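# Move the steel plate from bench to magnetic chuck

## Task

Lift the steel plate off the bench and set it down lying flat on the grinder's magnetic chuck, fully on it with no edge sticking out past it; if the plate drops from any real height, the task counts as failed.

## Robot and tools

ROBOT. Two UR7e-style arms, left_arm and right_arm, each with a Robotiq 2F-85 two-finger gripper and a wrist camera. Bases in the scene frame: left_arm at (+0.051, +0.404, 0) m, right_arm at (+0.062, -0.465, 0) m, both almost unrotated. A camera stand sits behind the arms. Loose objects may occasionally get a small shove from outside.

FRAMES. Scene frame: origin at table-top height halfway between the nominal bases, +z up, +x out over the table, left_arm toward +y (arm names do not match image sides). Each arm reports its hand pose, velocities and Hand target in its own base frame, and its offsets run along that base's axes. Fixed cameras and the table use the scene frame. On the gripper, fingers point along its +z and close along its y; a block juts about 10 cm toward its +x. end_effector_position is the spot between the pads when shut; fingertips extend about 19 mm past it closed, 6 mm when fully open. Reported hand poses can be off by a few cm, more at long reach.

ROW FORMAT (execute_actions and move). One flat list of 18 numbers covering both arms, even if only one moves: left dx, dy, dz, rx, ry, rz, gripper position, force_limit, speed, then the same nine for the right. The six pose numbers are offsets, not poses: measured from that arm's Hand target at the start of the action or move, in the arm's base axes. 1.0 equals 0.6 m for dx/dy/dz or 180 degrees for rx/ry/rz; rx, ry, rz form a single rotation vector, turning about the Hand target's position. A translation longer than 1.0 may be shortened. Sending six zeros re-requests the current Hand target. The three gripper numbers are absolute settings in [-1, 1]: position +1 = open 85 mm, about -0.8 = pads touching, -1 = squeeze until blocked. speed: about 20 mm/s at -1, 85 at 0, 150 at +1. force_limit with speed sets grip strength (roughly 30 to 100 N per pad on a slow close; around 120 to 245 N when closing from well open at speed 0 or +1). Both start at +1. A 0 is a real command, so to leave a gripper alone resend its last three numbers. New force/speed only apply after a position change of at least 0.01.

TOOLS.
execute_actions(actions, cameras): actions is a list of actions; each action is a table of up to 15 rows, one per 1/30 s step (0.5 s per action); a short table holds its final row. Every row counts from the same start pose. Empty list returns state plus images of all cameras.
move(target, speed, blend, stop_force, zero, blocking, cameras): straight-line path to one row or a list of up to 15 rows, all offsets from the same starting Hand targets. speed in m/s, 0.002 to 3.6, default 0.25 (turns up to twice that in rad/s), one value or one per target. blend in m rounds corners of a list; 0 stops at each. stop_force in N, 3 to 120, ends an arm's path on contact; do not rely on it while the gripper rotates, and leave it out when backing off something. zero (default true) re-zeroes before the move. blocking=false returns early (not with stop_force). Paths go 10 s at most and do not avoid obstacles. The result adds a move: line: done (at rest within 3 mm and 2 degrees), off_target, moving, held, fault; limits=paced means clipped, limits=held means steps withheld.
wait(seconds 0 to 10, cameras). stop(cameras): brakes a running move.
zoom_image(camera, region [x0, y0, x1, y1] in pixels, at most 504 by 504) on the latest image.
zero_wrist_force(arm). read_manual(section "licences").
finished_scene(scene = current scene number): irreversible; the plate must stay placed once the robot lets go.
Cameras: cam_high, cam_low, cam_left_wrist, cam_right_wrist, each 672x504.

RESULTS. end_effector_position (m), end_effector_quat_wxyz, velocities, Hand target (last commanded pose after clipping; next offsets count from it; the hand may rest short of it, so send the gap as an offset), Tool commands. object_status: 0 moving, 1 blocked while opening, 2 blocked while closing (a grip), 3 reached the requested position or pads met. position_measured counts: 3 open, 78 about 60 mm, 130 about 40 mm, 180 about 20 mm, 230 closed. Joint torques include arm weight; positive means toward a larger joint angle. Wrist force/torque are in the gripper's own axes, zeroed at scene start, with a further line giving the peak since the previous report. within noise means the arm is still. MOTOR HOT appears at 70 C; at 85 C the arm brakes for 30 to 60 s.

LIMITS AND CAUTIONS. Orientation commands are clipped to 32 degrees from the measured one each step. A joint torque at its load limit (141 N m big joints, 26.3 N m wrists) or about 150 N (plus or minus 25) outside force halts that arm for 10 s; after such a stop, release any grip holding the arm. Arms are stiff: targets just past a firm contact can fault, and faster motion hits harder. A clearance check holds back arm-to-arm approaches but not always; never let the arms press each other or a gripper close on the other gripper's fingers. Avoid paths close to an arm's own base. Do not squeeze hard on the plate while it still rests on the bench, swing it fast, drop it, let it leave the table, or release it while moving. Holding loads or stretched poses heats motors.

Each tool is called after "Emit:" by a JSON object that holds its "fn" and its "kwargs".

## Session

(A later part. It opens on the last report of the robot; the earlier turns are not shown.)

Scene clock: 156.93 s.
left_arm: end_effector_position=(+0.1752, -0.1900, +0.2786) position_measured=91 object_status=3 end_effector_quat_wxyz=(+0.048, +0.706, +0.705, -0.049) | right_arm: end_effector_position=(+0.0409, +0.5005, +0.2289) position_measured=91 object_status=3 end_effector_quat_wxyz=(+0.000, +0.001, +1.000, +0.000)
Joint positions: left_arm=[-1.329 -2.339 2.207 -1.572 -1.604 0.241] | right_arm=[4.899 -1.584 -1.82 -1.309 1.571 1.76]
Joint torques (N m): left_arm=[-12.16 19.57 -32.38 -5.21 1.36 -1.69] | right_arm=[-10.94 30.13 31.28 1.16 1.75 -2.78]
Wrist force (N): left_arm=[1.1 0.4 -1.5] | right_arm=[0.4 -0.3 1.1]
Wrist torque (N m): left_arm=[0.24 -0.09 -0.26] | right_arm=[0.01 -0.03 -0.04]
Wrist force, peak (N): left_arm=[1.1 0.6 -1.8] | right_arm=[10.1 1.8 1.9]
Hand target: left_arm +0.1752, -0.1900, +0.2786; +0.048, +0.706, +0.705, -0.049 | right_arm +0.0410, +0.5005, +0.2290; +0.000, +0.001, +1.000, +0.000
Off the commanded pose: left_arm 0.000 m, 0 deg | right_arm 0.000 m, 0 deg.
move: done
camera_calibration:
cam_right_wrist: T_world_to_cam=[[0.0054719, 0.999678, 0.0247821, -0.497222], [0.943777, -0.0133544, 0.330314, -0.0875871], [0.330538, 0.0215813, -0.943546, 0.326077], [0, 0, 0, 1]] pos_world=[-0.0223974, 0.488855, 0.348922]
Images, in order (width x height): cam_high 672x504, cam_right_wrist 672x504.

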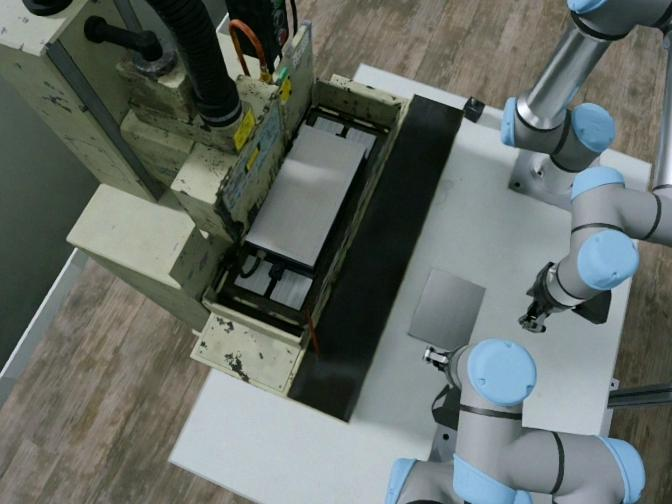

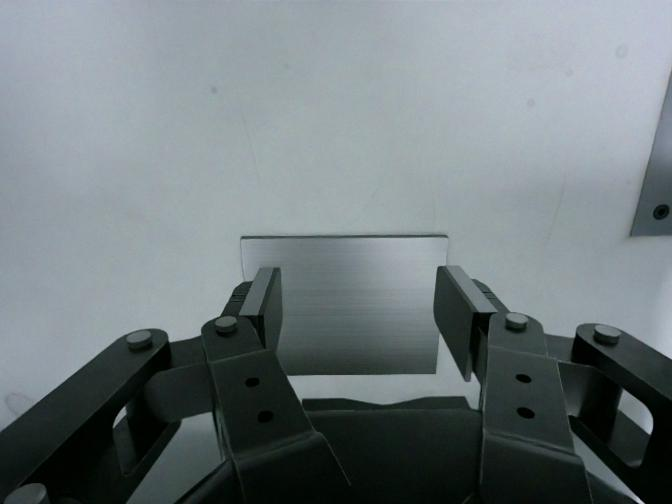

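Emit:
{"fn": "move", "kwargs": {"target": [[-0.0028,-0.0623,-0.1,0,0,0,0.3,1,0,0.1917,-0.2153,0,0.035,-0.035,0.499,0.3,1,0],[-0.0028,-0.0623,-0.4,0,0,0,0.3,1,0,0.1917,-0.2153,-0.32,0.035,-0.035,0.499,0.3,1,0],[-0.0028,-0.0623,-0.4335,0,0,0,0.3,1,0,0.1917,-0.2153,-0.3508,0.035,-0.035,0.499,0.3,1,0]], "speed": [0.3,0.25,0.06]}}

Emit:
{"fn": "move", "kwargs": {"target": [0,-0.08,0,0,0,0,0.3,1,0,0,0.08,0,0,0,0,0.3,1,0], "speed": 0.008, "stop_force": 30}}

Emit:
{"fn": "move", "kwargs": {"target": [0,-0.0008,0,0,0,-0.002,0.3,1,0,0,0.0008,0,0,0,0.002,0.3,1,0], "speed": 0.02, "cameras": ["cam_left_wrist","cam_right_wrist"]}}

Scene clock: 171.40 s.
left_arm: end_effector_position=(+0.1735, -0.2274, +0.0184) position_measured=91 object_status=3 end_effector_quat_wxyz=(+0.048, +0.706, +0.705, -0.049) | right_arm: end_effector_position=(+0.1560, +0.3712, +0.0185) position_measured=91 object_status=3 end_effector_quat_wxyz=(-0.049, +0.704, -0.706, -0.049)
Joint positions: left_arm=[-1.376 -1.842 2.763 -2.627 -1.598 0.194] | right_arm=[4.645 -1.642 -2.487 -0.444 1.58 -0.063]
Joint torques (N m): left_arm=[10.35 -4.87 -21.82 -3.44 -1.46 1.56] | right_arm=[-10.93 24.24 24.66 3.44 2.35 -3.19]
Wrist force (N): left_arm=[1.0 0.5 -1.5] | right_arm=[0.0 -0.6 1.5]
Wrist torque (N m): left_arm=[0.25 -0.09 -0.22] | right_arm=[-0.02 0.10 0.02]
Wrist force, peak (N): left_arm=[0.5 0.8 -4.3] | right_arm=[1.1 -0.5 4.3]
Hand target: left_arm +0.1735, -0.2274, +0.0185; +0.048, +0.706, +0.705, -0.049 | right_arm +0.1560, +0.3713, +0.0185; -0.049, +0.704, -0.706, -0.050
Off the commanded pose: left_arm 0.000 m, 0 deg | right_arm 0.000 m, 0 deg.
move: done

Scene clock: 176.43 s.
left_arm: end_effector_position=(+0.1735, -0.2609, +0.0184) position_measured=91 object_status=3 end_effector_quat_wxyz=(+0.048, +0.706, +0.705, -0.049) | right_arm: end_effector_position=(+0.1560, +0.4047, +0.0185) position_measured=91 object_status=3 end_effector_quat_wxyz=(-0.049, +0.704, -0.706, -0.049)
Joint positions: left_arm=[-1.402 -1.738 2.702 -2.669 -1.595 0.169] | right_arm=[4.651 -1.709 -2.406 -0.458 1.579 -0.057]
Joint torques (N m): left_arm=[9.07 -22.85 -21.56 -10.87 -1.84 0.99] | right_arm=[8.25 40.6 20.36 10.49 -1.42 0.53]
Wrist force (N): left_arm=[24.5 -1.0 -3.2] | right_arm=[25.1 -1.5 2.2]
Wrist torque (N m): left_arm=[0.37 -0.23 0.49] | right_arm=[-0.02 -0.15 -0.19]
Wrist force, peak (N): left_arm=[38.8 -1.4 -16.4] | right_arm=[36.8 0.3 -14.5]
Hand target: left_arm +0.1735, -0.2609, +0.0184; +0.048, +0.706, +0.705, -0.049 (not the last commanded pose) | right_arm +0.1560, +0.4047, +0.0185; -0.049, +0.704, -0.706, -0.049 (not the last commanded pose)
Off the commanded pose: left_arm 0.015 m, 0 deg | right_arm 0.015 m, 0 deg.
move: contact (left_arm, right_arm)

Scene clock: 177.13 s.
left_arm: end_effector_position=(+0.1735, -0.2613, +0.0183) position_measured=91 object_status=3 end_effector_quat_wxyz=(+0.048, +0.708, +0.703, -0.049) | right_arm: end_effector_position=(+0.1560, +0.4051, +0.0185) position_measured=91 object_status=3 end_effector_quat_wxyz=(-0.049, +0.707, -0.704, -0.049)
Joint positions: left_arm=[-1.401 -1.737 2.701 -2.67 -1.596 0.176] | right_arm=[4.651 -1.71 -2.405 -0.459 1.58 -0.064]
Joint torques (N m): left_arm=[1.15 0.56 -44.81 -14.37 -3.11 0.85] | right_arm=[-1.59 17.26 48.34 11.89 3.58 -3.4]
Wrist force (N): left_arm=[51.7 -1.0 -23.2] | right_arm=[47.6 0.0 -19.7]
Wrist torque (N m): left_arm=[0.08 -0.61 -0.80] | right_arm=[0.53 -0.34 1.25]
Wrist force, peak (N): left_arm=[51.6 -1.4 -23.3] | right_arm=[47.7 -0.1 -19.7]
Hand target: left_arm +0.1735, -0.2614, +0.0184; +0.048, +0.708, +0.703, -0.049 | right_arm +0.1560, +0.4051, +0.0185; -0.049, +0.707, -0.704, -0.050
Off the commanded pose: left_arm 0.000 m, 0 deg | right_arm 0.000 m, 0 deg.
move: done
camera_calibration:
cam_left_wrist: T_world_to_cam=[[0.999828, -0.0184414, -0.00188164, -0.168408], [-0.0153612, -0.881067, 0.472742, -0.216423], [-0.0103759, -0.472632, -0.881199, 0.0217991], [0, 0, 0, 1]] pos_world=[0.165281, -0.183486, 0.121204]
cam_right_wrist: T_world_to_cam=[[-0.999669, -0.00406589, 0.0254078, 0.166162], [0.00803428, 0.888746, 0.45833, -0.349723], [-0.0244446, 0.458383, -0.888419, -0.031054], [0, 0, 0, 1]] pos_world=[0.168157, 0.325725, 0.128478]
Images, in order (width x height): cam_left_wrist 672x504, cam_right_wrist 672x504.

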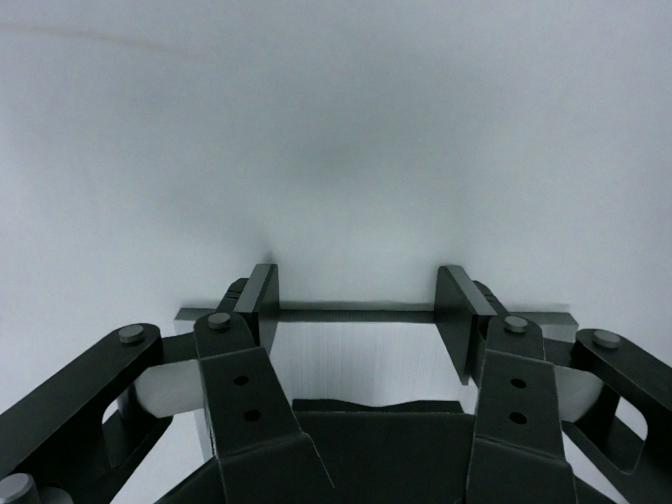

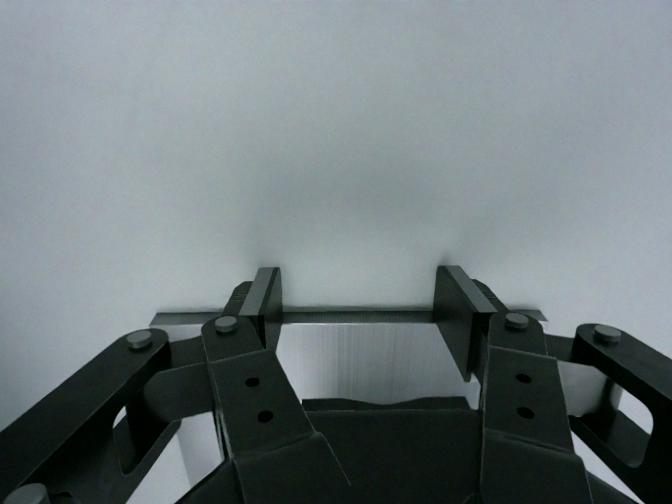

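Emit:
{"fn": "move", "kwargs": {"target": [0,-0.0008,0,0,0,0.0007,0.3,1,0,0,0.0008,0,0,0,-0.0013,0.3,1,0], "speed": 0.02}}

Emit:
{"fn": "move", "kwargs": {"target": [0,-0.0004,0,0,0,0,0.3,1,0,0,0.0004,0,0,0,0,0.3,1,0], "speed": 0.02}}

Scene clock: 181.53 s.
left_arm: end_effector_position=(+0.1735, -0.2618, +0.0183) position_measured=91 object_status=3 end_effector_quat_wxyz=(+0.048, +0.707, +0.703, -0.049) | right_arm: end_effector_position=(+0.1560, +0.4056, +0.0185) position_measured=91 object_status=3 end_effector_quat_wxyz=(-0.049, +0.705, -0.706, -0.049)
Joint positions: left_arm=[-1.402 -1.735 2.7 -2.67 -1.595 0.173] | right_arm=[4.651 -1.711 -2.404 -0.459 1.58 -0.06]
Joint torques (N m): left_arm=[-25.88 -0.34 -54.15 -17.14 -1.01 -0.99] | right_arm=[24.05 16.94 58.92 16.16 -1.64 1.93]
Wrist force (N): left_arm=[76.5 -1.1 -33.4] | right_arm=[69.6 1.1 -34.3]
Wrist torque (N m): left_arm=[0.26 -0.86 -0.20] | right_arm=[0.15 -0.31 0.21]
Wrist force, peak (N): left_arm=[76.5 -1.1 -33.4] | right_arm=[69.6 1.1 -34.3]
Hand target: left_arm +0.1735, -0.2619, +0.0184; +0.048, +0.707, +0.703, -0.049 | right_arm +0.1560, +0.4056, +0.0185; -0.049, +0.705, -0.706, -0.049
Off the commanded pose: left_arm 0.000 m, 0 deg | right_arm 0.000 m, 0 deg.
move: done

Scene clock: 182.23 s.
left_arm: end_effector_position=(+0.1735, -0.2619, +0.0182) position_measured=91 object_status=3 end_effector_quat_wxyz=(+0.048, +0.707, +0.703, -0.049) | right_arm: end_effector_position=(+0.1560, +0.4058, +0.0184) position_measured=91 object_status=3 end_effector_quat_wxyz=(-0.049, +0.705, -0.706, -0.049)
Joint positions: left_arm=[-1.402 -1.735 2.699 -2.669 -1.595 0.173] | right_arm=[4.651 -1.711 -2.403 -0.459 1.58 -0.06]
Joint torques (N m): left_arm=[-26.1 1.05 -56.03 -17.24 -1.48 -1.73] | right_arm=[24.48 17.89 62.98 17.04 -1.45 -0.56]
Wrist force (N): left_arm=[84.1 -0.3 -36.6] | right_arm=[77.0 1.3 -36.4]
Wrist torque (N m): left_arm=[0.23 -0.90 -0.21] | right_arm=[0.12 -0.23 0.23]
Wrist force, peak (N): left_arm=[87.7 -1.4 -43.4] | right_arm=[77.4 1.7 -39.1]
Hand target: left_arm +0.1735, -0.2621, +0.0184; +0.048, +0.707, +0.703, -0.049 | right_arm +0.1560, +0.4059, +0.0185; -0.049, +0.705, -0.706, -0.049
Off the commanded pose: left_arm 0.000 m, 0 deg | right_arm 0.000 m, 0 deg.
move: done

Emit:
{"fn": "move", "kwargs": {"target": [0,0,0.0075,0,0,0,0.3,1,0,0,0,0.0075,0,0,0,0.3,1,0], "speed": 0.02}}

Emit:
{"fn": "move", "kwargs": {"target": [0,0,0.01,0,0,0,0.3,1,0,0,0,0.01,0,0,0,0.3,1,0], "speed": 0.02, "cameras": ["cam_left_wrist","cam_right_wrist"]}}

Scene clock: 195.57 s.
left_arm: end_effector_position=(+0.1735, -0.2621, +0.0229) position_measured=91 object_status=3 end_effector_quat_wxyz=(+0.048, +0.707, +0.703, -0.049) | right_arm: end_effector_position=(+0.1560, +0.4051, +0.0226) position_measured=91 object_status=3 end_effector_quat_wxyz=(-0.048, +0.705, -0.706, -0.048)
Joint positions: left_arm=[-1.402 -1.755 2.693 -2.644 -1.595 0.173] | right_arm=[4.651 -1.698 -2.399 -0.479 1.58 -0.06]
Joint torques (N m): left_arm=[-11.32 -3.72 -45.27 -17.9 -0.96 -0.75] | right_arm=[12.2 31.48 55.42 17.09 0.02 -3.14]
Wrist force (N): left_arm=[57.8 -1.4 -0.3] | right_arm=[56.2 -2.4 2.8]
Wrist torque (N m): left_arm=[0.39 -0.42 -0.26] | right_arm=[0.10 -0.03 0.29]
Wrist force, peak (N): left_arm=[84.7 -0.5 -36.6] | right_arm=[77.2 1.3 -36.6]
Hand target: left_arm +0.1735, -0.2621, +0.0229; +0.048, +0.707, +0.703, -0.049 | right_arm +0.1560, +0.4059, +0.0230; -0.049, +0.705, -0.706, -0.049
Off the commanded pose: left_arm 0.000 m, 0 deg | right_arm 0.001 m, 0 deg.
move: done

Scene clock: 196.33 s.
left_arm: end_effector_position=(+0.1735, -0.2621, +0.0289) position_measured=91 object_status=3 end_effector_quat_wxyz=(+0.048, +0.707, +0.703, -0.049) | right_arm: end_effector_position=(+0.1560, +0.4051, +0.0286) position_measured=91 object_status=3 end_effector_quat_wxyz=(-0.048, +0.705, -0.706, -0.048)
Joint positions: left_arm=[-1.402 -1.781 2.684 -2.609 -1.595 0.173] | right_arm=[4.651 -1.681 -2.394 -0.502 1.58 -0.06]
Joint torques (N m): left_arm=[1.63 -2.43 -40.77 -17.18 0 0.06] | right_arm=[-0.4 27.06 52.74 16.97 0.44 -3.05]
Wrist force (N): left_arm=[56.6 -1.5 0.1] | right_arm=[54.8 -2.5 3.1]
Wrist torque (N m): left_arm=[0.35 -0.43 -0.25] | right_arm=[0.07 -0.03 0.28]
Wrist force, peak (N): left_arm=[57.7 -1.6 -0.5] | right_arm=[56.1 -2.4 2.9]
Hand target: left_arm +0.1735, -0.2621, +0.0289; +0.048, +0.707, +0.703, -0.049 | right_arm +0.1560, +0.4059, +0.0290; -0.049, +0.705, -0.706, -0.049
Off the commanded pose: left_arm 0.000 m, 0 deg | right_arm 0.001 m, 0 deg.
move: done
camera_calibration:
cam_left_wrist: T_world_to_cam=[[0.999867, -0.0162063, -0.00193345, -0.167789], [-0.0133671, -0.881101, 0.47274, -0.222431], [-0.00936492, -0.472651, -0.8812, 0.0305002], [0, 0, 0, 1]] pos_world=[0.165079, -0.184288, 0.131705]
cam_right_wrist: T_world_to_cam=[[-0.999672, 0.0000842082, 0.0256206, 0.164109], [0.0117447, 0.890243, 0.455335, -0.355454], [-0.0227702, 0.455486, -0.889952, -0.0210816], [0, 0, 0, 1]] pos_world=[0.16775, 0.326029, 0.138884]
Images, in order (width x height): cam_left_wrist 672x504, cam_right_wrist 672x504.

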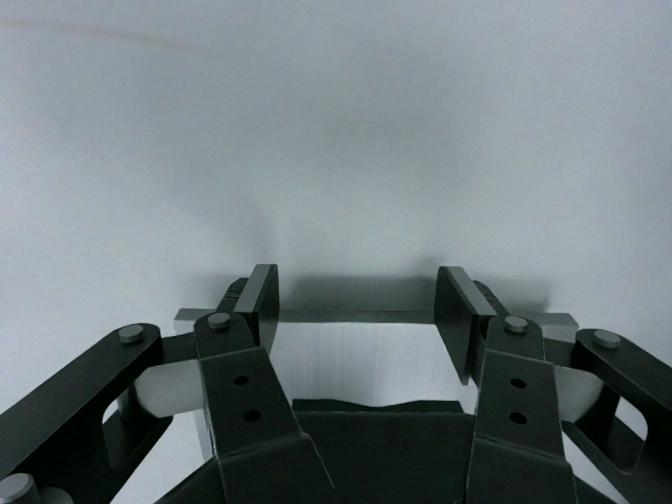

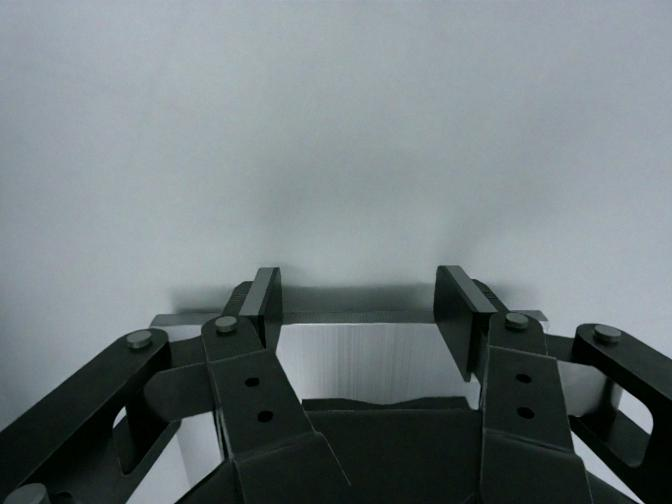

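Emit:
{"fn": "move", "kwargs": {"target": [0,0.0003,0,0,0,0,0.3,1,0,0,-0.0013,0,0,0,0,0.3,1,0], "speed": 0.01}}

Scene clock: 203.73 s.
left_arm: end_effector_position=(+0.1735, -0.2618, +0.0288) position_measured=91 object_status=3 end_effector_quat_wxyz=(+0.048, +0.707, +0.703, -0.049) | right_arm: end_effector_position=(+0.1560, +0.4050, +0.0289) position_measured=91 object_status=3 end_effector_quat_wxyz=(-0.049, +0.705, -0.706, -0.049)
Joint positions: left_arm=[-1.402 -1.781 2.685 -2.609 -1.595 0.173] | right_arm=[4.651 -1.68 -2.396 -0.498 1.58 -0.06]
Joint torques (N m): left_arm=[3.79 -25.62 -36.4 -17.18 -0.89 1.21] | right_arm=[-3.4 43.36 38.88 16.98 2.66 -3.44]
Wrist force (N): left_arm=[50.8 -0.7 0.5] | right_arm=[49.9 -1.9 3.4]
Wrist torque (N m): left_arm=[0.32 -0.31 -0.28] | right_arm=[-0.01 -0.06 0.19]
Wrist force, peak (N): left_arm=[55.9 -1.4 -0.3] | right_arm=[54.2 -2.5 3.0]
Hand target: left_arm +0.1735, -0.2619, +0.0289; +0.048, +0.707, +0.703, -0.049 | right_arm +0.1560, +0.4051, +0.0290; -0.049, +0.705, -0.706, -0.049
Off the commanded pose: left_arm 0.000 m, 0 deg | right_arm 0.000 m, 0 deg.
move: done

Emit:
{"fn": "move", "kwargs": {"target": [0,0,0.04,0,0,0,0.3,1,0,0,0,0.04,0,0,0,0.3,1,0], "speed": 0.04}}

Emit:
{"fn": "move", "kwargs": {"target": [0,0,0.03,0,0,0,0.3,1,0,0,0,0.03,0,0,0,0.3,1,0], "speed": 0.04}}

Scene clock: 207.37 s.
left_arm: end_effector_position=(+0.1735, -0.2619, +0.0529) position_measured=91 object_status=3 end_effector_quat_wxyz=(+0.048, +0.707, +0.703, -0.049) | right_arm: end_effector_position=(+0.1560, +0.4050, +0.0530) position_measured=91 object_status=3 end_effector_quat_wxyz=(-0.049, +0.705, -0.706, -0.049)
Joint positions: left_arm=[-1.402 -1.873 2.647 -2.48 -1.595 0.173] | right_arm=[4.651 -1.616 -2.37 -0.588 1.58 -0.06]
Joint torques (N m): left_arm=[-12.5 -0.34 -41.23 -17.97 -1.32 -0.85] | right_arm=[-0.64 24.83 40.96 17.15 3.39 -3.33]
Wrist force (N): left_arm=[55.9 -1.0 0.0] | right_arm=[54.7 -2.0 2.8]
Wrist torque (N m): left_arm=[0.36 -0.37 -0.23] | right_arm=[0.05 -0.06 0.19]
Wrist force, peak (N): left_arm=[57.9 -1.1 -1.1] | right_arm=[56.0 -2.3 2.0]
Hand target: left_arm +0.1735, -0.2619, +0.0529; +0.048, +0.707, +0.703, -0.049 | right_arm +0.1560, +0.4051, +0.0530; -0.049, +0.705, -0.706, -0.049
Off the commanded pose: left_arm 0.000 m, 0 deg | right_arm 0.000 m, 0 deg.
move: done

Scene clock: 208.13 s.
left_arm: end_effector_position=(+0.1735, -0.2619, +0.0709) position_measured=91 object_status=3 end_effector_quat_wxyz=(+0.048, +0.707, +0.703, -0.049) | right_arm: end_effector_position=(+0.1560, +0.4048, +0.0709) position_measured=91 object_status=3 end_effector_quat_wxyz=(-0.049, +0.705, -0.706, -0.049)
Joint positions: left_arm=[-1.402 -1.931 2.616 -2.391 -1.595 0.173] | right_arm=[4.651 -1.572 -2.349 -0.653 1.58 -0.06]
Joint torques (N m): left_arm=[-21.8 1.85 -40.99 -17.85 -0.07 0.1] | right_arm=[3.44 23.08 40.27 17.5 3.33 -3.11]
Wrist force (N): left_arm=[55.8 -1.3 0.0] | right_arm=[54.2 -2.3 3.1]
Wrist torque (N m): left_arm=[0.32 -0.41 -0.23] | right_arm=[0.02 -0.01 0.23]
Wrist force, peak (N): left_arm=[57.8 -1.5 -0.7] | right_arm=[56.3 -2.5 3.1]
Hand target: left_arm +0.1735, -0.2619, +0.0709; +0.048, +0.707, +0.703, -0.049 | right_arm +0.1560, +0.4051, +0.0710; -0.049, +0.705, -0.706, -0.049
Off the commanded pose: left_arm 0.000 m, 0 deg | right_arm 0.000 m, 0 deg.
move: done

Emit:
{"fn": "move", "kwargs": {"target": [0,0,0.1,0,0,0,0.3,1,0,0,0,0.1,0,0,0,0.3,1,0], "speed": 0.05}}

Scene clock: 223.93 s.
left_arm: end_effector_position=(+0.1735, -0.2618, +0.1309) position_measured=91 object_status=3 end_effector_quat_wxyz=(+0.048, +0.707, +0.703, -0.049) | right_arm: end_effector_position=(+0.1560, +0.4045, +0.1308) position_measured=91 object_status=3 end_effector_quat_wxyz=(-0.048, +0.705, -0.706, -0.049)
Joint positions: left_arm=[-1.402 -2.067 2.499 -2.138 -1.595 0.173] | right_arm=[4.651 -1.453 -2.262 -0.861 1.58 -0.06]
Joint torques (N m): left_arm=[-10.55 7.4 -39.87 -17.7 -1.29 -0.87] | right_arm=[13.68 17.6 42.2 17.31 1.94 -0.14]
Wrist force (N): left_arm=[55.3 -1.6 -0.1] | right_arm=[53.9 -2.6 3.3]
Wrist torque (N m): left_arm=[0.38 -0.39 -0.20] | right_arm=[0.07 -0.03 0.27]
Wrist force, peak (N): left_arm=[57.8 -1.6 -0.3] | right_arm=[56.3 -2.7 2.8]
Hand target: left_arm +0.1735, -0.2619, +0.1309; +0.048, +0.707, +0.703, -0.049 | right_arm +0.1560, +0.4051, +0.1310; -0.049, +0.705, -0.706, -0.049
Off the commanded pose: left_arm 0.000 m, 0 deg | right_arm 0.001 m, 0 deg.
move: done

Emit:
{"fn": "move", "kwargs": {"target": [0,0,0.1,0,0,0,0.3,1,0,0,0,0.1,0,0,0,0.3,1,0], "speed": 0.06}}

Emit:
{"fn": "move", "kwargs": {"target": [0,0,0.1,0,0,0,0.3,1,0,0,0,0.1,0,0,0,0.3,1,0], "speed": 0.06}}

Emit:
{"fn": "move", "kwargs": {"target": [0,0,0.09,0,0,0,0.3,1,0,0,0,0.09,0,0,0,0.3,1,0], "speed": 0.06, "cameras": ["cam_high"]}}

Scene clock: 228.23 s.
left_arm: end_effector_position=(+0.1735, -0.2618, +0.1908) position_measured=91 object_status=3 end_effector_quat_wxyz=(+0.048, +0.707, +0.703, -0.049) | right_arm: end_effector_position=(+0.1560, +0.4041, +0.1905) position_measured=91 object_status=3 end_effector_quat_wxyz=(-0.048, +0.705, -0.706, -0.048)
Joint positions: left_arm=[-1.402 -2.137 2.366 -1.935 -1.595 0.173] | right_arm=[4.651 -1.372 -2.155 -1.051 1.58 -0.06]
Joint torques (N m): left_arm=[-8.33 10.48 -39.68 -16.61 -1.5 -1.06] | right_arm=[11.36 11.67 39.22 16.52 0.31 0.66]
Wrist force (N): left_arm=[53.3 -1.6 0.0] | right_arm=[52.1 -2.5 3.4]
Wrist torque (N m): left_arm=[0.38 -0.37 -0.19] | right_arm=[0.10 -0.08 0.30]
Wrist force, peak (N): left_arm=[57.9 -1.1 0.1] | right_arm=[56.4 -3.6 2.1]
Hand target: left_arm +0.1735, -0.2619, +0.1909; +0.048, +0.707, +0.703, -0.049 | right_arm +0.1560, +0.4051, +0.1910; -0.049, +0.705, -0.706, -0.049
Off the commanded pose: left_arm 0.000 m, 0 deg | right_arm 0.001 m, 0 deg.
move: done

Scene clock: 229.63 s.
left_arm: end_effector_position=(+0.1735, -0.2617, +0.2508) position_measured=91 object_status=3 end_effector_quat_wxyz=(+0.048, +0.707, +0.703, -0.049) | right_arm: end_effector_position=(+0.1560, +0.4038, +0.2504) position_measured=91 object_status=3 end_effector_quat_wxyz=(-0.047, +0.705, -0.706, -0.048)
Joint positions: left_arm=[-1.402 -2.164 2.222 -1.764 -1.595 0.173] | right_arm=[4.651 -1.324 -2.031 -1.224 1.58 -0.06]
Joint torques (N m): left_arm=[-20.19 9.49 -38.92 -16.8 0.17 -0.75] | right_arm=[10.08 6.05 38.39 16.68 -0.44 -0.13]
Wrist force (N): left_arm=[53.1 -1.9 0.1] | right_arm=[52.3 -2.9 3.6]
Wrist torque (N m): left_arm=[0.40 -0.36 -0.16] | right_arm=[0.08 -0.08 0.34]
Wrist force, peak (N): left_arm=[57.7 -2.4 -0.2] | right_arm=[56.1 -4.0 2.9]
Hand target: left_arm +0.1735, -0.2619, +0.2509; +0.048, +0.707, +0.703, -0.049 | right_arm +0.1560, +0.4051, +0.2510; -0.049, +0.705, -0.706, -0.049
Off the commanded pose: left_arm 0.000 m, 0 deg | right_arm 0.001 m, 0 deg.
move: done

Scene clock: 230.83 s.
left_arm: end_effector_position=(+0.1735, -0.2618, +0.3048) position_measured=91 object_status=3 end_effector_quat_wxyz=(+0.048, +0.707, +0.703, -0.049) | right_arm: end_effector_position=(+0.1559, +0.4035, +0.3042) position_measured=91 object_status=3 end_effector_quat_wxyz=(-0.047, +0.705, -0.706, -0.047)
Joint positions: left_arm=[-1.402 -2.162 2.084 -1.627 -1.595 0.173] | right_arm=[4.651 -1.305 -1.905 -1.37 1.58 -0.06]
Joint torques (N m): left_arm=[-20.12 11.51 -33.23 -17.54 0.05 -1.01] | right_arm=[12.98 7.28 37.07 17.56 -0.51 0.18]
Wrist force (N): left_arm=[54.2 -2.1 0.1] | right_arm=[53.3 -3.1 3.5]
Wrist torque (N m): left_arm=[0.39 -0.35 -0.16] | right_arm=[0.10 -0.07 0.35]
Wrist force, peak (N): left_arm=[57.9 -2.2 1.0] | right_arm=[56.3 -3.2 4.1]
Hand target: left_arm +0.1735, -0.2619, +0.3049; +0.048, +0.707, +0.703, -0.049 | right_arm +0.1560, +0.4051, +0.3050; -0.049, +0.705, -0.706, -0.049
Off the commanded pose: left_arm 0.000 m, 0 deg | right_arm 0.002 m, 0 deg.
move: done
Images, in order (width x height): cam_high 672x504.

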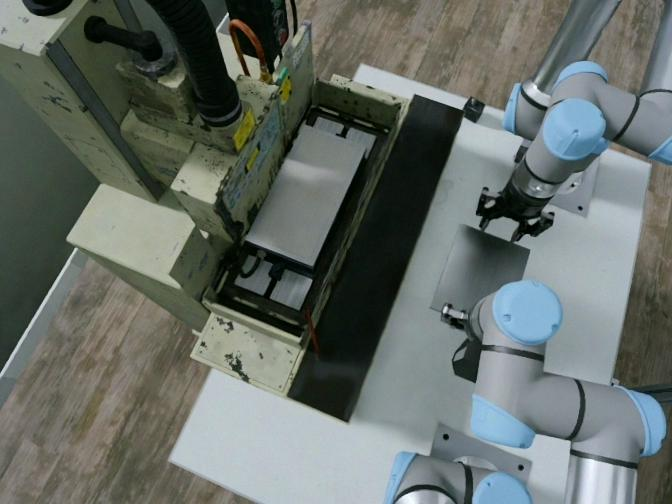

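Emit:
{"fn": "move", "kwargs": {"target": [0.1,0.0006,0,0,0,0,0.3,1,0,0.1,0.0,0,0,0,0,0.3,1,0], "speed": 0.06}}

Emit:
{"fn": "move", "kwargs": {"target": [0.1,0.0006,0,0,0,0,0.3,1,0,0.1,0.001,0,0,0,0,0.3,1,0], "speed": 0.06}}

Scene clock: 236.53 s.
left_arm: end_effector_position=(+0.2335, -0.2616, +0.3048) position_measured=91 object_status=3 end_effector_quat_wxyz=(+0.048, +0.707, +0.704, -0.049) | right_arm: end_effector_position=(+0.2159, +0.4044, +0.3046) position_measured=91 object_status=3 end_effector_quat_wxyz=(-0.048, +0.705, -0.706, -0.049)
Joint positions: left_arm=[-1.191 -2.045 2.029 -1.682 -1.623 0.382] | right_arm=[4.5 -1.375 -1.852 -1.353 1.601 -0.21]
Joint torques (N m): left_arm=[-21.24 -10.26 -34.9 -17.38 -2.96 -0.64] | right_arm=[25.99 24.95 38.1 16.91 3.32 2.41]
Wrist force (N): left_arm=[63.7 -2.2 -1.2] | right_arm=[61.7 -3.5 2.4]
Wrist torque (N m): left_arm=[0.45 -0.45 -0.08] | right_arm=[0.07 0.02 0.24]
Wrist force, peak (N): left_arm=[65.8 -2.2 -1.7] | right_arm=[63.5 -3.3 1.9]
Hand target: left_arm +0.2335, -0.2616, +0.3049; +0.048, +0.707, +0.703, -0.049 | right_arm +0.2160, +0.4051, +0.3050; -0.049, +0.705, -0.706, -0.049
Off the commanded pose: left_arm 0.000 m, 0 deg | right_arm 0.001 m, 0 deg.
move: done

Scene clock: 237.87 s.
left_arm: end_effector_position=(+0.2935, -0.2612, +0.3049) position_measured=91 object_status=3 end_effector_quat_wxyz=(+0.048, +0.707, +0.704, -0.049) | right_arm: end_effector_position=(+0.2759, +0.4051, +0.3047) position_measured=91 object_status=3 end_effector_quat_wxyz=(-0.048, +0.705, -0.706, -0.049)
Joint positions: left_arm=[-1.023 -1.919 1.955 -1.724 -1.643 0.549] | right_arm=[4.364 -1.46 -1.78 -1.344 1.619 -0.345]
Joint torques (N m): left_arm=[-29.64 -16.34 -36.36 -15.11 -5.86 -1.68] | right_arm=[31.15 29.32 36.83 16.9 6.66 2.51]
Wrist force (N): left_arm=[66.1 -2.6 -1.4] | right_arm=[64.2 -4.1 2.2]
Wrist torque (N m): left_arm=[0.52 -0.48 0.01] | right_arm=[0.12 0.00 0.26]
Wrist force, peak (N): left_arm=[66.5 -2.7 -1.3] | right_arm=[64.5 -3.9 1.9]
Hand target: left_arm +0.2935, -0.2612, +0.3049; +0.048, +0.707, +0.703, -0.049 | right_arm +0.2760, +0.4057, +0.3050; -0.049, +0.705, -0.706, -0.049
Off the commanded pose: left_arm 0.000 m, 0 deg | right_arm 0.001 m, 0 deg.
move: done

Good.

Emit:
{"fn": "move", "kwargs": {"target": [0.1,0.0004,0,0,0,0,0.3,1,0,0.1,0.0008,0,0,0,0,0.3,1,0], "speed": 0.06}}

Emit:
{"fn": "move", "kwargs": {"target": [0.1,-0.0396,0,0,0,0,0.3,1,0,0.1,-0.0394,0,0,0,0,0.3,1,0], "speed": 0.06}}

Emit:
{"fn": "move", "kwargs": {"target": [0.1,0.0004,0,0,0,0,0.3,1,0,0.1,0.0005,0,0,0,0,0.3,1,0], "speed": 0.06}}

Emit:
{"fn": "move", "kwargs": {"target": [0.07,0.0003,0,0,0,0,0.3,1,0,0.07,0.0003,0,0,0,0,0.3,1,0], "speed": 0.05, "cameras": ["cam_high","cam_right_wrist"]}}

Scene clock: 244.70 s.
left_arm: end_effector_position=(+0.3535, -0.2609, +0.3048) position_measured=91 object_status=3 end_effector_quat_wxyz=(+0.048, +0.707, +0.704, -0.049) | right_arm: end_effector_position=(+0.3361, +0.4061, +0.3050) position_measured=91 object_status=3 end_effector_quat_wxyz=(-0.049, +0.705, -0.706, -0.049)
Joint positions: left_arm=[-0.891 -1.789 1.862 -1.749 -1.658 0.681] | right_arm=[4.245 -1.555 -1.69 -1.344 1.634 -0.463]
Joint torques (N m): left_arm=[-35.25 -22.08 -37.11 -17.12 -10.32 -1.44] | right_arm=[37.68 35.68 39.39 16.89 9.15 2.71]
Wrist force (N): left_arm=[72.2 -1.0 -2.0] | right_arm=[69.6 -2.3 1.4]
Wrist torque (N m): left_arm=[0.39 -0.53 -0.16] | right_arm=[0.01 0.02 0.01]
Wrist force, peak (N): left_arm=[72.5 -1.2 -2.3] | right_arm=[69.9 -2.4 1.2]
Hand target: left_arm +0.3535, -0.2610, +0.3049; +0.048, +0.707, +0.703, -0.049 | right_arm +0.3360, +0.4062, +0.3050; -0.049, +0.705, -0.706, -0.049
Off the commanded pose: left_arm 0.000 m, 0 deg | right_arm 0.000 m, 0 deg.
move: done

Scene clock: 246.10 s.
left_arm: end_effector_position=(+0.4136, -0.2846, +0.3048) position_measured=91 object_status=3 end_effector_quat_wxyz=(+0.048, +0.707, +0.704, -0.049) | right_arm: end_effector_position=(+0.3961, +0.3825, +0.3050) position_measured=91 object_status=3 end_effector_quat_wxyz=(-0.049, +0.705, -0.706, -0.049)
Joint positions: left_arm=[-0.822 -1.63 1.725 -1.766 -1.665 0.75] | right_arm=[4.116 -1.618 -1.623 -1.356 1.649 -0.591]
Joint torques (N m): left_arm=[-36.03 -30.56 -34.92 -16.87 -10.36 -2.04] | right_arm=[39.33 38.82 36.18 16.41 11.21 2.79]
Wrist force (N): left_arm=[66.4 -2.6 -1.2] | right_arm=[63.9 -4.2 1.7]
Wrist torque (N m): left_arm=[0.47 -0.53 -0.04] | right_arm=[0.04 0.02 0.18]
Wrist force, peak (N): left_arm=[72.3 -1.1 -2.5] | right_arm=[69.6 -2.5 1.2]
Hand target: left_arm +0.4135, -0.2847, +0.3049; +0.048, +0.707, +0.703, -0.049 | right_arm +0.3960, +0.3825, +0.3050; -0.049, +0.705, -0.706, -0.049
Off the commanded pose: left_arm 0.000 m, 0 deg | right_arm 0.000 m, 0 deg.
move: done

Scene clock: 247.40 s.
left_arm: end_effector_position=(+0.4736, -0.2844, +0.3048) position_measured=91 object_status=3 end_effector_quat_wxyz=(+0.048, +0.707, +0.703, -0.049) end_effector_velocity=(-0.003, +0.000, +0.000) end_effector_angular_velocity=(+0.001, +0.000, +0.000) | right_arm: end_effector_position=(+0.4561, +0.3828, +0.3050) position_measured=91 object_status=3 end_effector_quat_wxyz=(-0.049, +0.705, -0.706, -0.049) end_effector_velocity=(-0.002, +0.001, -0.001) end_effector_angular_velocity=(-0.001, +0.001, -0.001)
Joint positions: left_arm=[-0.736 -1.503 1.595 -1.754 -1.673 0.836] | right_arm=[4.027 -1.731 -1.496 -1.378 1.659 -0.68]
Joint velocities: left_arm=[-0.004 -0.005 0.006 0 0.001 -0.003] | right_arm=[0.003 0.001 -0.004 0.002 0 0.005]
Joint torques (N m): left_arm=[-37.56 -36.78 -32.05 -13.53 -9.66 -1.84] | right_arm=[38.33 44.83 31.95 14.78 11.67 2.54]
Wrist force (N): left_arm=[56.3 -3.0 -0.3] | right_arm=[55.0 -3.7 2.7]
Wrist torque (N m): left_arm=[0.44 -0.41 -0.02] | right_arm=[0.13 -0.03 0.27]
Wrist force, peak (N): left_arm=[67.8 -4.1 -1.0] | right_arm=[65.2 -3.0 2.1]
Hand target: left_arm +0.4735, -0.2845, +0.3049; +0.048, +0.707, +0.703, -0.049 | right_arm +0.4560, +0.3828, +0.3050; -0.049, +0.705, -0.706, -0.049
Off the commanded pose: left_arm 0.000 m, 0 deg | right_arm 0.000 m, 0 deg.
move: done

Scene clock: 248.53 s.
left_arm: end_effector_position=(+0.5155, -0.2842, +0.3048) position_measured=91 object_status=3 end_effector_quat_wxyz=(+0.048, +0.707, +0.703, -0.049) | right_arm: end_effector_position=(+0.4981, +0.3829, +0.3050) position_measured=91 object_status=3 end_effector_quat_wxyz=(-0.049, +0.705, -0.706, -0.049) end_effector_velocity=(-0.002, +0.000, -0.002) end_effector_angular_velocity=(-0.002, +0.002, -0.002)
Joint positions: left_arm=[-0.685 -1.413 1.493 -1.737 -1.678 0.887] | right_arm=[3.971 -1.813 -1.394 -1.402 1.665 -0.735]
Joint velocities: left_arm=[within noise] | right_arm=[0.002 0.001 -0.005 0.001 0 0.004]
Joint torques (N m): left_arm=[-35.67 -42.63 -30.67 -13.34 -9.37 -1.88] | right_arm=[38.12 50.8 29.1 13.4 11.32 2.79]
Wrist force (N): left_arm=[50.0 -3.0 0.5] | right_arm=[48.9 -4.1 4.0]
Wrist torque (N m): left_arm=[0.45 -0.36 -0.06] | right_arm=[0.10 -0.07 0.36]
Wrist force, peak (N): left_arm=[61.3 -4.1 -0.3] | right_arm=[59.5 -3.3 2.5]
Hand target: left_arm +0.5155, -0.2843, +0.3049; +0.048, +0.707, +0.703, -0.049 | right_arm +0.4980, +0.3830, +0.3050; -0.049, +0.705, -0.706, -0.049
Off the commanded pose: left_arm 0.000 m, 0 deg | right_arm 0.000 m, 0 deg.
move: done
camera_calibration:
cam_right_wrist: T_world_to_cam=[[-0.999675, -0.0000448601, 0.0254862, 0.499221], [0.0116458, 0.888689, 0.458362, -0.465881], [-0.0226699, 0.45851, -0.8884, 0.241061], [0, 0, 0, 1]] pos_world=[0.50995, 0.303517, 0.414978]
Images, in order (width x height): cam_high 672x504, cam_right_wrist 672x504.

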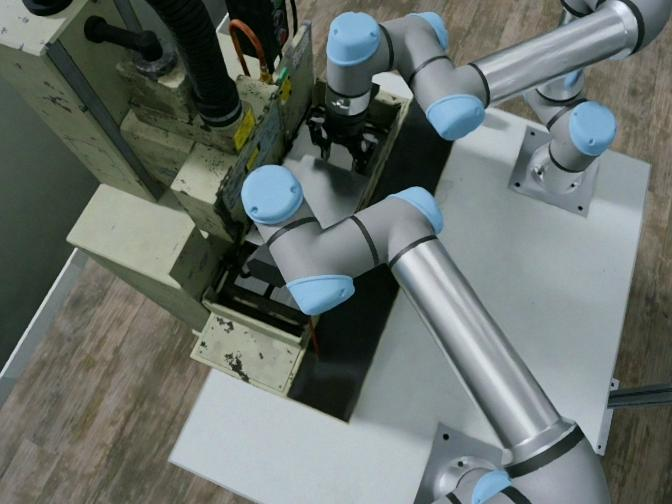

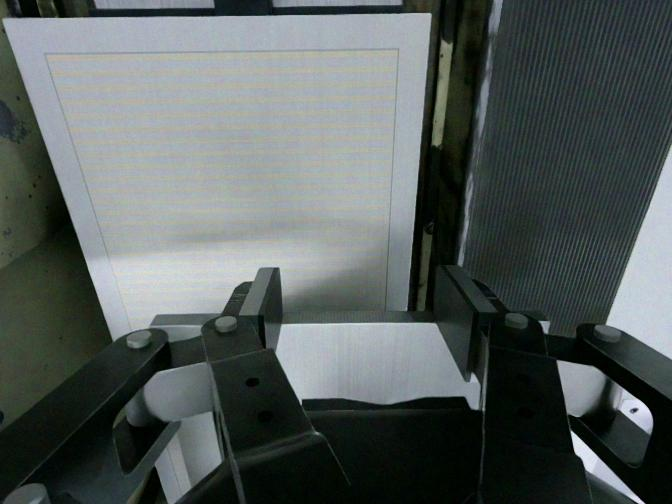

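Emit:
{"fn": "zoom_image", "kwargs": {"camera": "cam_right_wrist", "region": [0, 0, 504, 378]}}

Emit:
{"fn": "move", "kwargs": {"target": [0.013,-0.0497,0,0,0,0,0.3,1,0,0.013,-0.0497,0,0,0,0,0.3,1,0], "speed": 0.05, "cameras": ["cam_right_wrist","cam_left_wrist"]}}

Scaled by 1.000.

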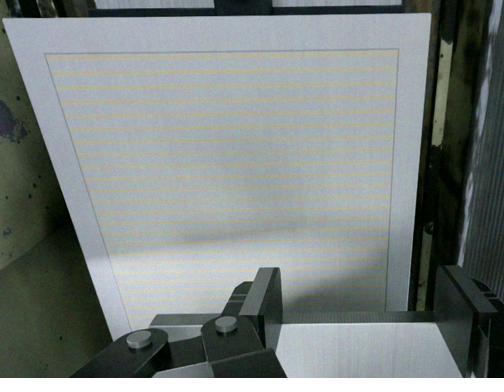

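Scene clock: 266.70 s.
left_arm: end_effector_position=(+0.5233, -0.3144, +0.3048) position_measured=91 object_status=3 end_effector_quat_wxyz=(+0.048, +0.707, +0.703, -0.049) end_effector_velocity=(-0.001, +0.003, -0.001) end_effector_angular_velocity=(+0.003, +0.002, -0.001) | right_arm: end_effector_position=(+0.5059, +0.3530, +0.3050) position_measured=91 object_status=3 end_effector_quat_wxyz=(-0.049, +0.705, -0.706, -0.049) end_effector_velocity=(-0.001, +0.002, +0.000) end_effector_angular_velocity=(+0.000, +0.001, -0.002)
Joint positions: left_arm=[-0.716 -1.363 1.434 -1.731 -1.675 0.855] | right_arm=[3.927 -1.788 -1.424 -1.401 1.67 -0.78]
Joint velocities: left_arm=[0.002 -0.005 0.007 0.001 0.001 0.003] | right_arm=[0.003 -0.001 0.001 -0.001 0 0.005]
Joint torques (N m): left_arm=[-12.3 -43.22 -33.18 -11.98 -7.2 1.12] | right_arm=[40.37 31.86 48.7 12.46 12.42 2.49]
Wrist force (N): left_arm=[52.9 -4.8 0.1] | right_arm=[51.8 -5.9 3.4]
Wrist torque (N m): left_arm=[0.44 -0.37 0.26] | right_arm=[0.13 -0.08 0.59]
Wrist force, peak (N): left_arm=[58.7 -3.7 -0.6] | right_arm=[54.9 -4.4 2.9]
Hand target: left_arm +0.5233, -0.3141, +0.3049; +0.048, +0.707, +0.703, -0.049 | right_arm +0.5058, +0.3532, +0.3050; -0.049, +0.705, -0.706, -0.049
Off the commanded pose: left_arm 0.000 m, 0 deg | right_arm 0.000 m, 0 deg.
move: done
camera_calibration:
cam_left_wrist: T_world_to_cam=[[0.999865, -0.0162998, -0.0021102, -0.517804], [-0.013366, -0.881099, 0.472742, -0.394179], [-0.00956492, -0.47265, -0.881198, 0.252329], [0, 0, 0, 1]] pos_world=[0.514878, -0.236488, 0.407605]
cam_right_wrist: T_world_to_cam=[[-0.999679, -0.0000878111, 0.0253512, 0.506987], [0.0115478, 0.888649, 0.458443, -0.439282], [-0.0225686, 0.458589, -0.888362, 0.254901], [0, 0, 0, 1]] pos_world=[0.517649, 0.273517, 0.414978]
Images, in order (width x height): cam_left_wrist 672x504, cam_right_wrist 672x504.

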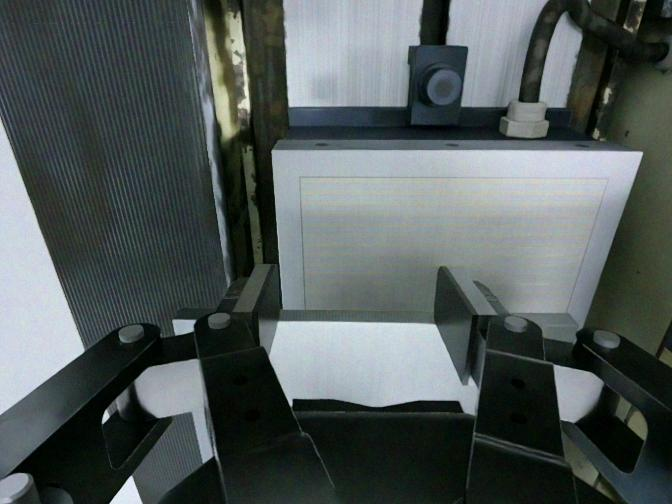

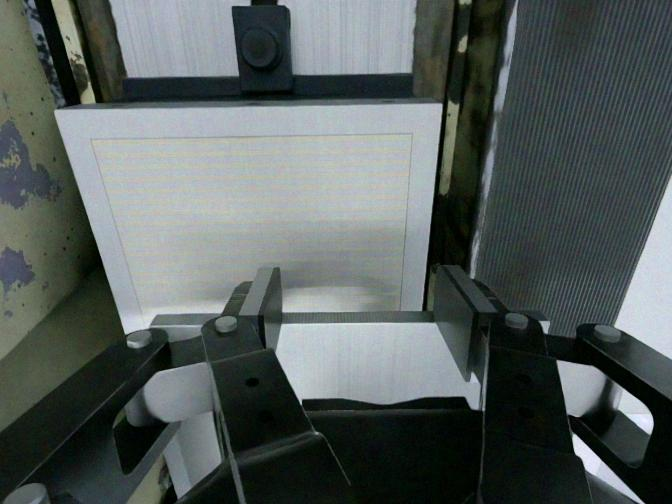

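Emit:
{"fn": "move", "kwargs": {"target": [0,0,-0.04,0,0,0,0.3,1,0,0,0,-0.04,0,0,0,0.3,1,0], "speed": 0.03, "cameras": ["cam_right_wrist","cam_left_wrist"]}}

Scene clock: 279.83 s.
left_arm: end_effector_position=(+0.5233, -0.3141, +0.2807) position_measured=91 object_status=3 end_effector_quat_wxyz=(+0.048, +0.707, +0.703, -0.049) end_effector_velocity=(+0.000, +0.000, +0.002) end_effector_angular_velocity=(+0.000, +0.000, +0.000) | right_arm: end_effector_position=(+0.5058, +0.3532, +0.2808) position_measured=91 object_status=3 end_effector_quat_wxyz=(-0.049, +0.705, -0.706, -0.049) end_effector_velocity=(-0.001, +0.000, +0.002) end_effector_angular_velocity=(+0.000, +0.000, +0.001)
Joint positions: left_arm=[-0.716 -1.357 1.489 -1.792 -1.675 0.856] | right_arm=[3.927 -1.794 -1.479 -1.341 1.67 -0.78]
Joint velocities: left_arm=[0 0 -0.006 0.006 0 0] | right_arm=[0 0.002 0.004 -0.006 0 -0.001]
Joint torques (N m): left_arm=[-18.01 -30.48 -45.22 -10.45 -8.78 0.73] | right_arm=[37.59 43.3 50.81 9.08 8.56 1.26]
Wrist force (N): left_arm=[50.8 -5.5 0.6] | right_arm=[49.8 -7.4 3.7]
Wrist torque (N m): left_arm=[0.49 -0.38 0.40] | right_arm=[0.05 -0.14 0.65]
Wrist force, peak (N): left_arm=[54.1 -4.3 -0.3] | right_arm=[52.4 -6.5 2.4]
Hand target: left_arm +0.5233, -0.3141, +0.2809; +0.048, +0.707, +0.703, -0.049 | right_arm +0.5058, +0.3532, +0.2810; -0.049, +0.705, -0.706, -0.049
Off the commanded pose: left_arm 0.000 m, 0 deg | right_arm 0.000 m, 0 deg.
move: done
camera_calibration:
cam_left_wrist: T_world_to_cam=[[0.999867, -0.0162062, -0.00193211, -0.517899], [-0.0133669, -0.881059, 0.472818, -0.382629], [-0.00936488, -0.472729, -0.881158, 0.23105], [0, 0, 0, 1]] pos_world=[0.514879, -0.236288, 0.383504]
cam_right_wrist: T_world_to_cam=[[-0.999674, 0.0000469628, 0.0255319, 0.507491], [0.0117453, 0.888751, 0.45824, -0.428506], [-0.02267, 0.458391, -0.888462, 0.233411], [0, 0, 0, 1]] pos_world=[0.51765, 0.273818, 0.390778]
Images, in order (width x height): cam_left_wrist 672x504, cam_right_wrist 672x504.

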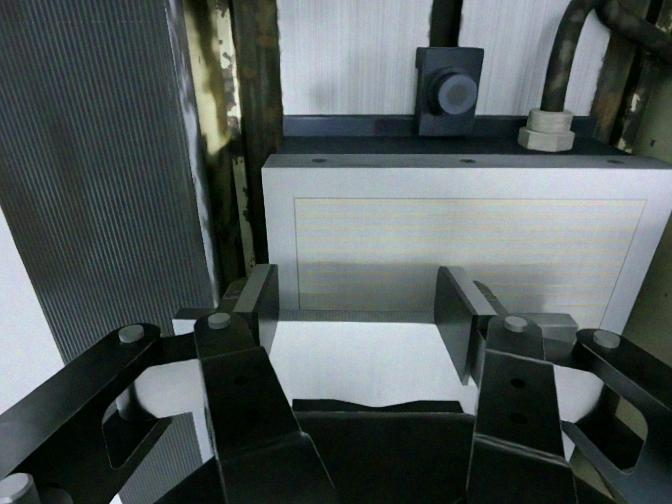

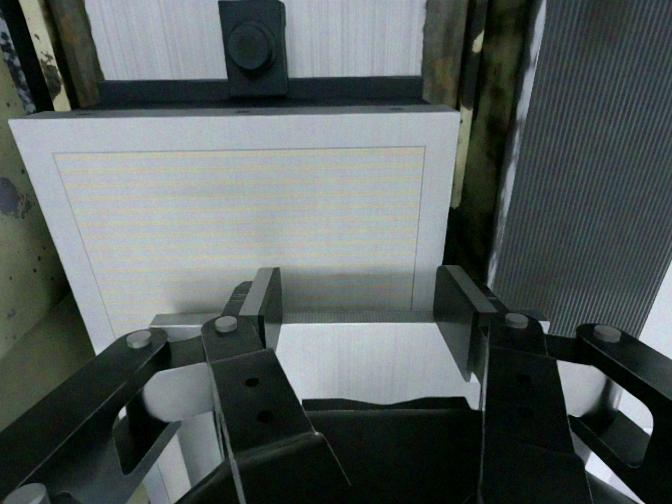

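Emit:
{"fn": "move", "kwargs": {"target": [0,0,-0.013,0,0,0,0.3,1,0,0,0,-0.013,0,0,0,0.3,1,0], "speed": 0.01, "stop_force": 12}}

Scene clock: 286.87 s.
left_arm: end_effector_position=(+0.5233, -0.3141, +0.2730) position_measured=91 object_status=3 end_effector_quat_wxyz=(+0.048, +0.707, +0.703, -0.049) | right_arm: end_effector_position=(+0.5058, +0.3532, +0.2732) position_measured=91 object_status=3 end_effector_quat_wxyz=(-0.049, +0.705, -0.706, -0.049)
Joint positions: left_arm=[-0.716 -1.355 1.505 -1.811 -1.675 0.856] | right_arm=[3.927 -1.797 -1.495 -1.322 1.67 -0.78]
Joint torques (N m): left_arm=[-33.18 -34.5 -46.6 -10.28 -8.64 0.43] | right_arm=[27.21 46.17 49.87 9.27 8.41 1.15]
Wrist force (N): left_arm=[49.5 -5.3 0.6] | right_arm=[48.6 -6.6 3.4]
Wrist torque (N m): left_arm=[0.41 -0.34 0.34] | right_arm=[0.04 -0.12 0.60]
Wrist force, peak (N): left_arm=[51.9 -4.8 0.2] | right_arm=[50.8 -6.2 3.2]
Hand target: left_arm +0.5233, -0.3141, +0.2731; +0.048, +0.707, +0.703, -0.049 | right_arm +0.5058, +0.3532, +0.2732; -0.049, +0.705, -0.706, -0.049
Off the commanded pose: left_arm 0.000 m, 0 deg | right_arm 0.000 m, 0 deg.
move: done

Emit:
{"fn": "move", "kwargs": {"target": [0,0,-0.035,0,0,0,0.3,1,0,0,0,-0.035,0,0,0,0.3,1,0], "speed": 0.006, "stop_force": 6}}

Scene clock: 291.90 s.
left_arm: end_effector_position=(+0.5233, -0.3141, +0.2641) position_measured=91 object_status=3 end_effector_quat_wxyz=(+0.048, +0.707, +0.703, -0.049) | right_arm: end_effector_position=(+0.5058, +0.3532, +0.2643) position_measured=91 object_status=3 end_effector_quat_wxyz=(-0.049, +0.705, -0.706, -0.049)
Joint positions: left_arm=[-0.716 -1.351 1.524 -1.833 -1.675 0.856] | right_arm=[3.927 -1.8 -1.514 -1.3 1.67 -0.78]
Joint torques (N m): left_arm=[-28.9 -38.21 -44.81 -10.22 -8.69 0.01] | right_arm=[17.94 41.85 47.72 9.06 8.53 0.92]
Wrist force (N): left_arm=[51.7 -6.0 -4.8] | right_arm=[48.7 -5.0 -2.2]
Wrist torque (N m): left_arm=[0.36 -0.43 0.31] | right_arm=[0.30 -0.19 0.51]
Wrist force, peak (N): left_arm=[53.9 -9.0 -14.4] | right_arm=[53.5 -0.4 -12.5]
Hand target: left_arm +0.5233, -0.3141, +0.2641; +0.048, +0.707, +0.703, -0.049 (not the last commanded pose) | right_arm +0.5058, +0.3532, +0.2643; -0.049, +0.705, -0.706, -0.049 (not the last commanded pose)
Off the commanded pose: left_arm 0.012 m, 0 deg | right_arm 0.012 m, 0 deg.
move: contact (left_arm, right_arm)

Emit:
{"fn": "move", "kwargs": {"target": [[0,0.004,0,0,0,0,0.3,1,0,0,-0.004,0,0,0,0,0.3,1,0],[0,0.05,0,0,0,0,0.3,1,0,0,-0.05,0,0,0,0,0.3,1,0]], "speed": [0.005,0.06], "cameras": ["cam_high"]}}

Emit:
{"fn": "move", "kwargs": {"target": [-0.02,0.02,0.1,0,0,0,0.3,1,0,0,0,0.12,0,0,0,0.3,1,0], "speed": 0.15, "cameras": ["cam_right_wrist"]}}

Scene clock: 297.23 s.
left_arm: end_effector_position=(+0.5233, -0.2839, +0.2642) position_measured=91 object_status=3 end_effector_quat_wxyz=(+0.048, +0.707, +0.703, -0.049) end_effector_velocity=(+0.000, -0.003, -0.001) end_effector_angular_velocity=(+0.001, +0.002, +0.002) | right_arm: end_effector_position=(+0.5058, +0.3229, +0.2643) position_measured=91 object_status=3 end_effector_quat_wxyz=(-0.049, +0.705, -0.706, -0.049) end_effector_velocity=(+0.000, +0.004, +0.001) end_effector_angular_velocity=(+0.003, -0.001, -0.001)
Joint positions: left_arm=[-0.675 -1.384 1.563 -1.835 -1.679 0.896] | right_arm=[3.889 -1.763 -1.559 -1.296 1.673 -0.818]
Joint velocities: left_arm=[-0.004 0.004 -0.003 0.001 0 -0.006] | right_arm=[0.004 -0.002 0.005 0.001 0.001 0.005]
Joint torques (N m): left_arm=[-13.02 -17.61 -30.21 -5.36 -0.86 -1.82] | right_arm=[11.7 28.42 35.86 4.1 1.77 2.91]
Wrist force (N): left_arm=[-2.1 -2.0 -1.3] | right_arm=[-0.2 -1.2 1.6]
Wrist torque (N m): left_arm=[-0.16 0.40 -0.23] | right_arm=[-0.13 0.13 0.04]
Wrist force, peak (N): left_arm=[52.0 -5.9 -4.8] | right_arm=[49.2 -4.6 -1.9]
Hand target: left_arm +0.5233, -0.2841, +0.2641; +0.048, +0.707, +0.703, -0.049 | right_arm +0.5058, +0.3232, +0.2643; -0.049, +0.705, -0.706, -0.049
Off the commanded pose: left_arm 0.000 m, 0 deg | right_arm 0.000 m, 0 deg.
move: done
Images, in order (width x height): cam_high 672x504.

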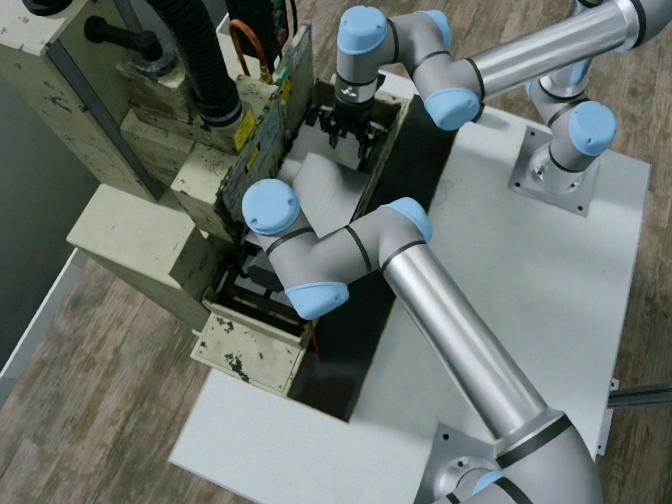

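Scene clock: 298.20 s.
left_arm: end_effector_position=(+0.5113, -0.2721, +0.3241) position_measured=91 object_status=3 end_effector_quat_wxyz=(+0.048, +0.707, +0.703, -0.049) | right_arm: end_effector_position=(+0.5058, +0.3232, +0.3363) position_measured=91 object_status=3 end_effector_quat_wxyz=(-0.049, +0.705, -0.706, -0.049)
Joint positions: left_arm=[-0.672 -1.437 1.472 -1.69 -1.679 0.9] | right_arm=[3.889 -1.748 -1.392 -1.477 1.673 -0.817]
Joint torques (N m): left_arm=[3.68 -17.13 -25.94 -3.12 -1.54 -0.01] | right_arm=[9.76 28.88 29.92 1.68 -2.12 -0.65]
Wrist force (N): left_arm=[-2.5 -2.2 -1.5] | right_arm=[-0.2 -1.6 1.3]
Wrist torque (N m): left_arm=[-0.18 0.47 -0.27] | right_arm=[-0.20 0.13 -0.01]
Wrist force, peak (N): left_arm=[-2.1 -2.8 -3.0] | right_arm=[-0.4 -1.4 3.6]
Hand target: left_arm +0.5113, -0.2721, +0.3241; +0.048, +0.707, +0.703, -0.049 | right_arm +0.5058, +0.3232, +0.3363; -0.049, +0.705, -0.706, -0.049
Off the commanded pose: left_arm 0.000 m, 0 deg | right_arm 0.000 m, 0 deg.
move: done
camera_calibration:
cam_right_wrist: T_world_to_cam=[[-0.999679, 0.000134185, 0.0253549, 0.506134], [0.0117467, 0.888647, 0.458441, -0.42734], [-0.02247, 0.458591, -0.888363, 0.296276], [0, 0, 0, 1]] pos_world=[0.517649, 0.243817, 0.446278]
Images, in order (width x height): cam_right_wrist 672x504.

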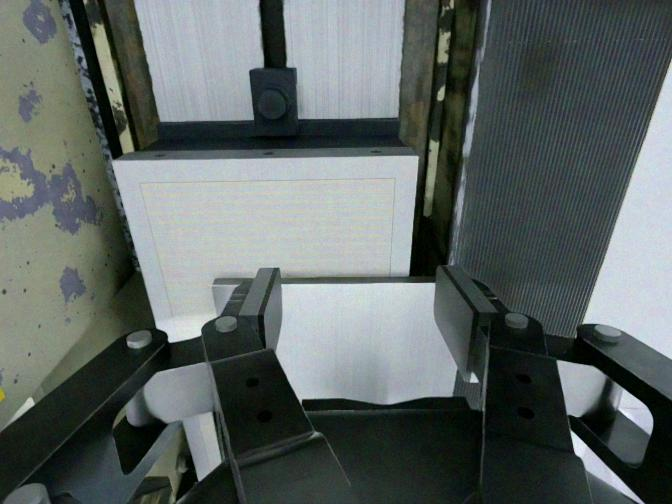

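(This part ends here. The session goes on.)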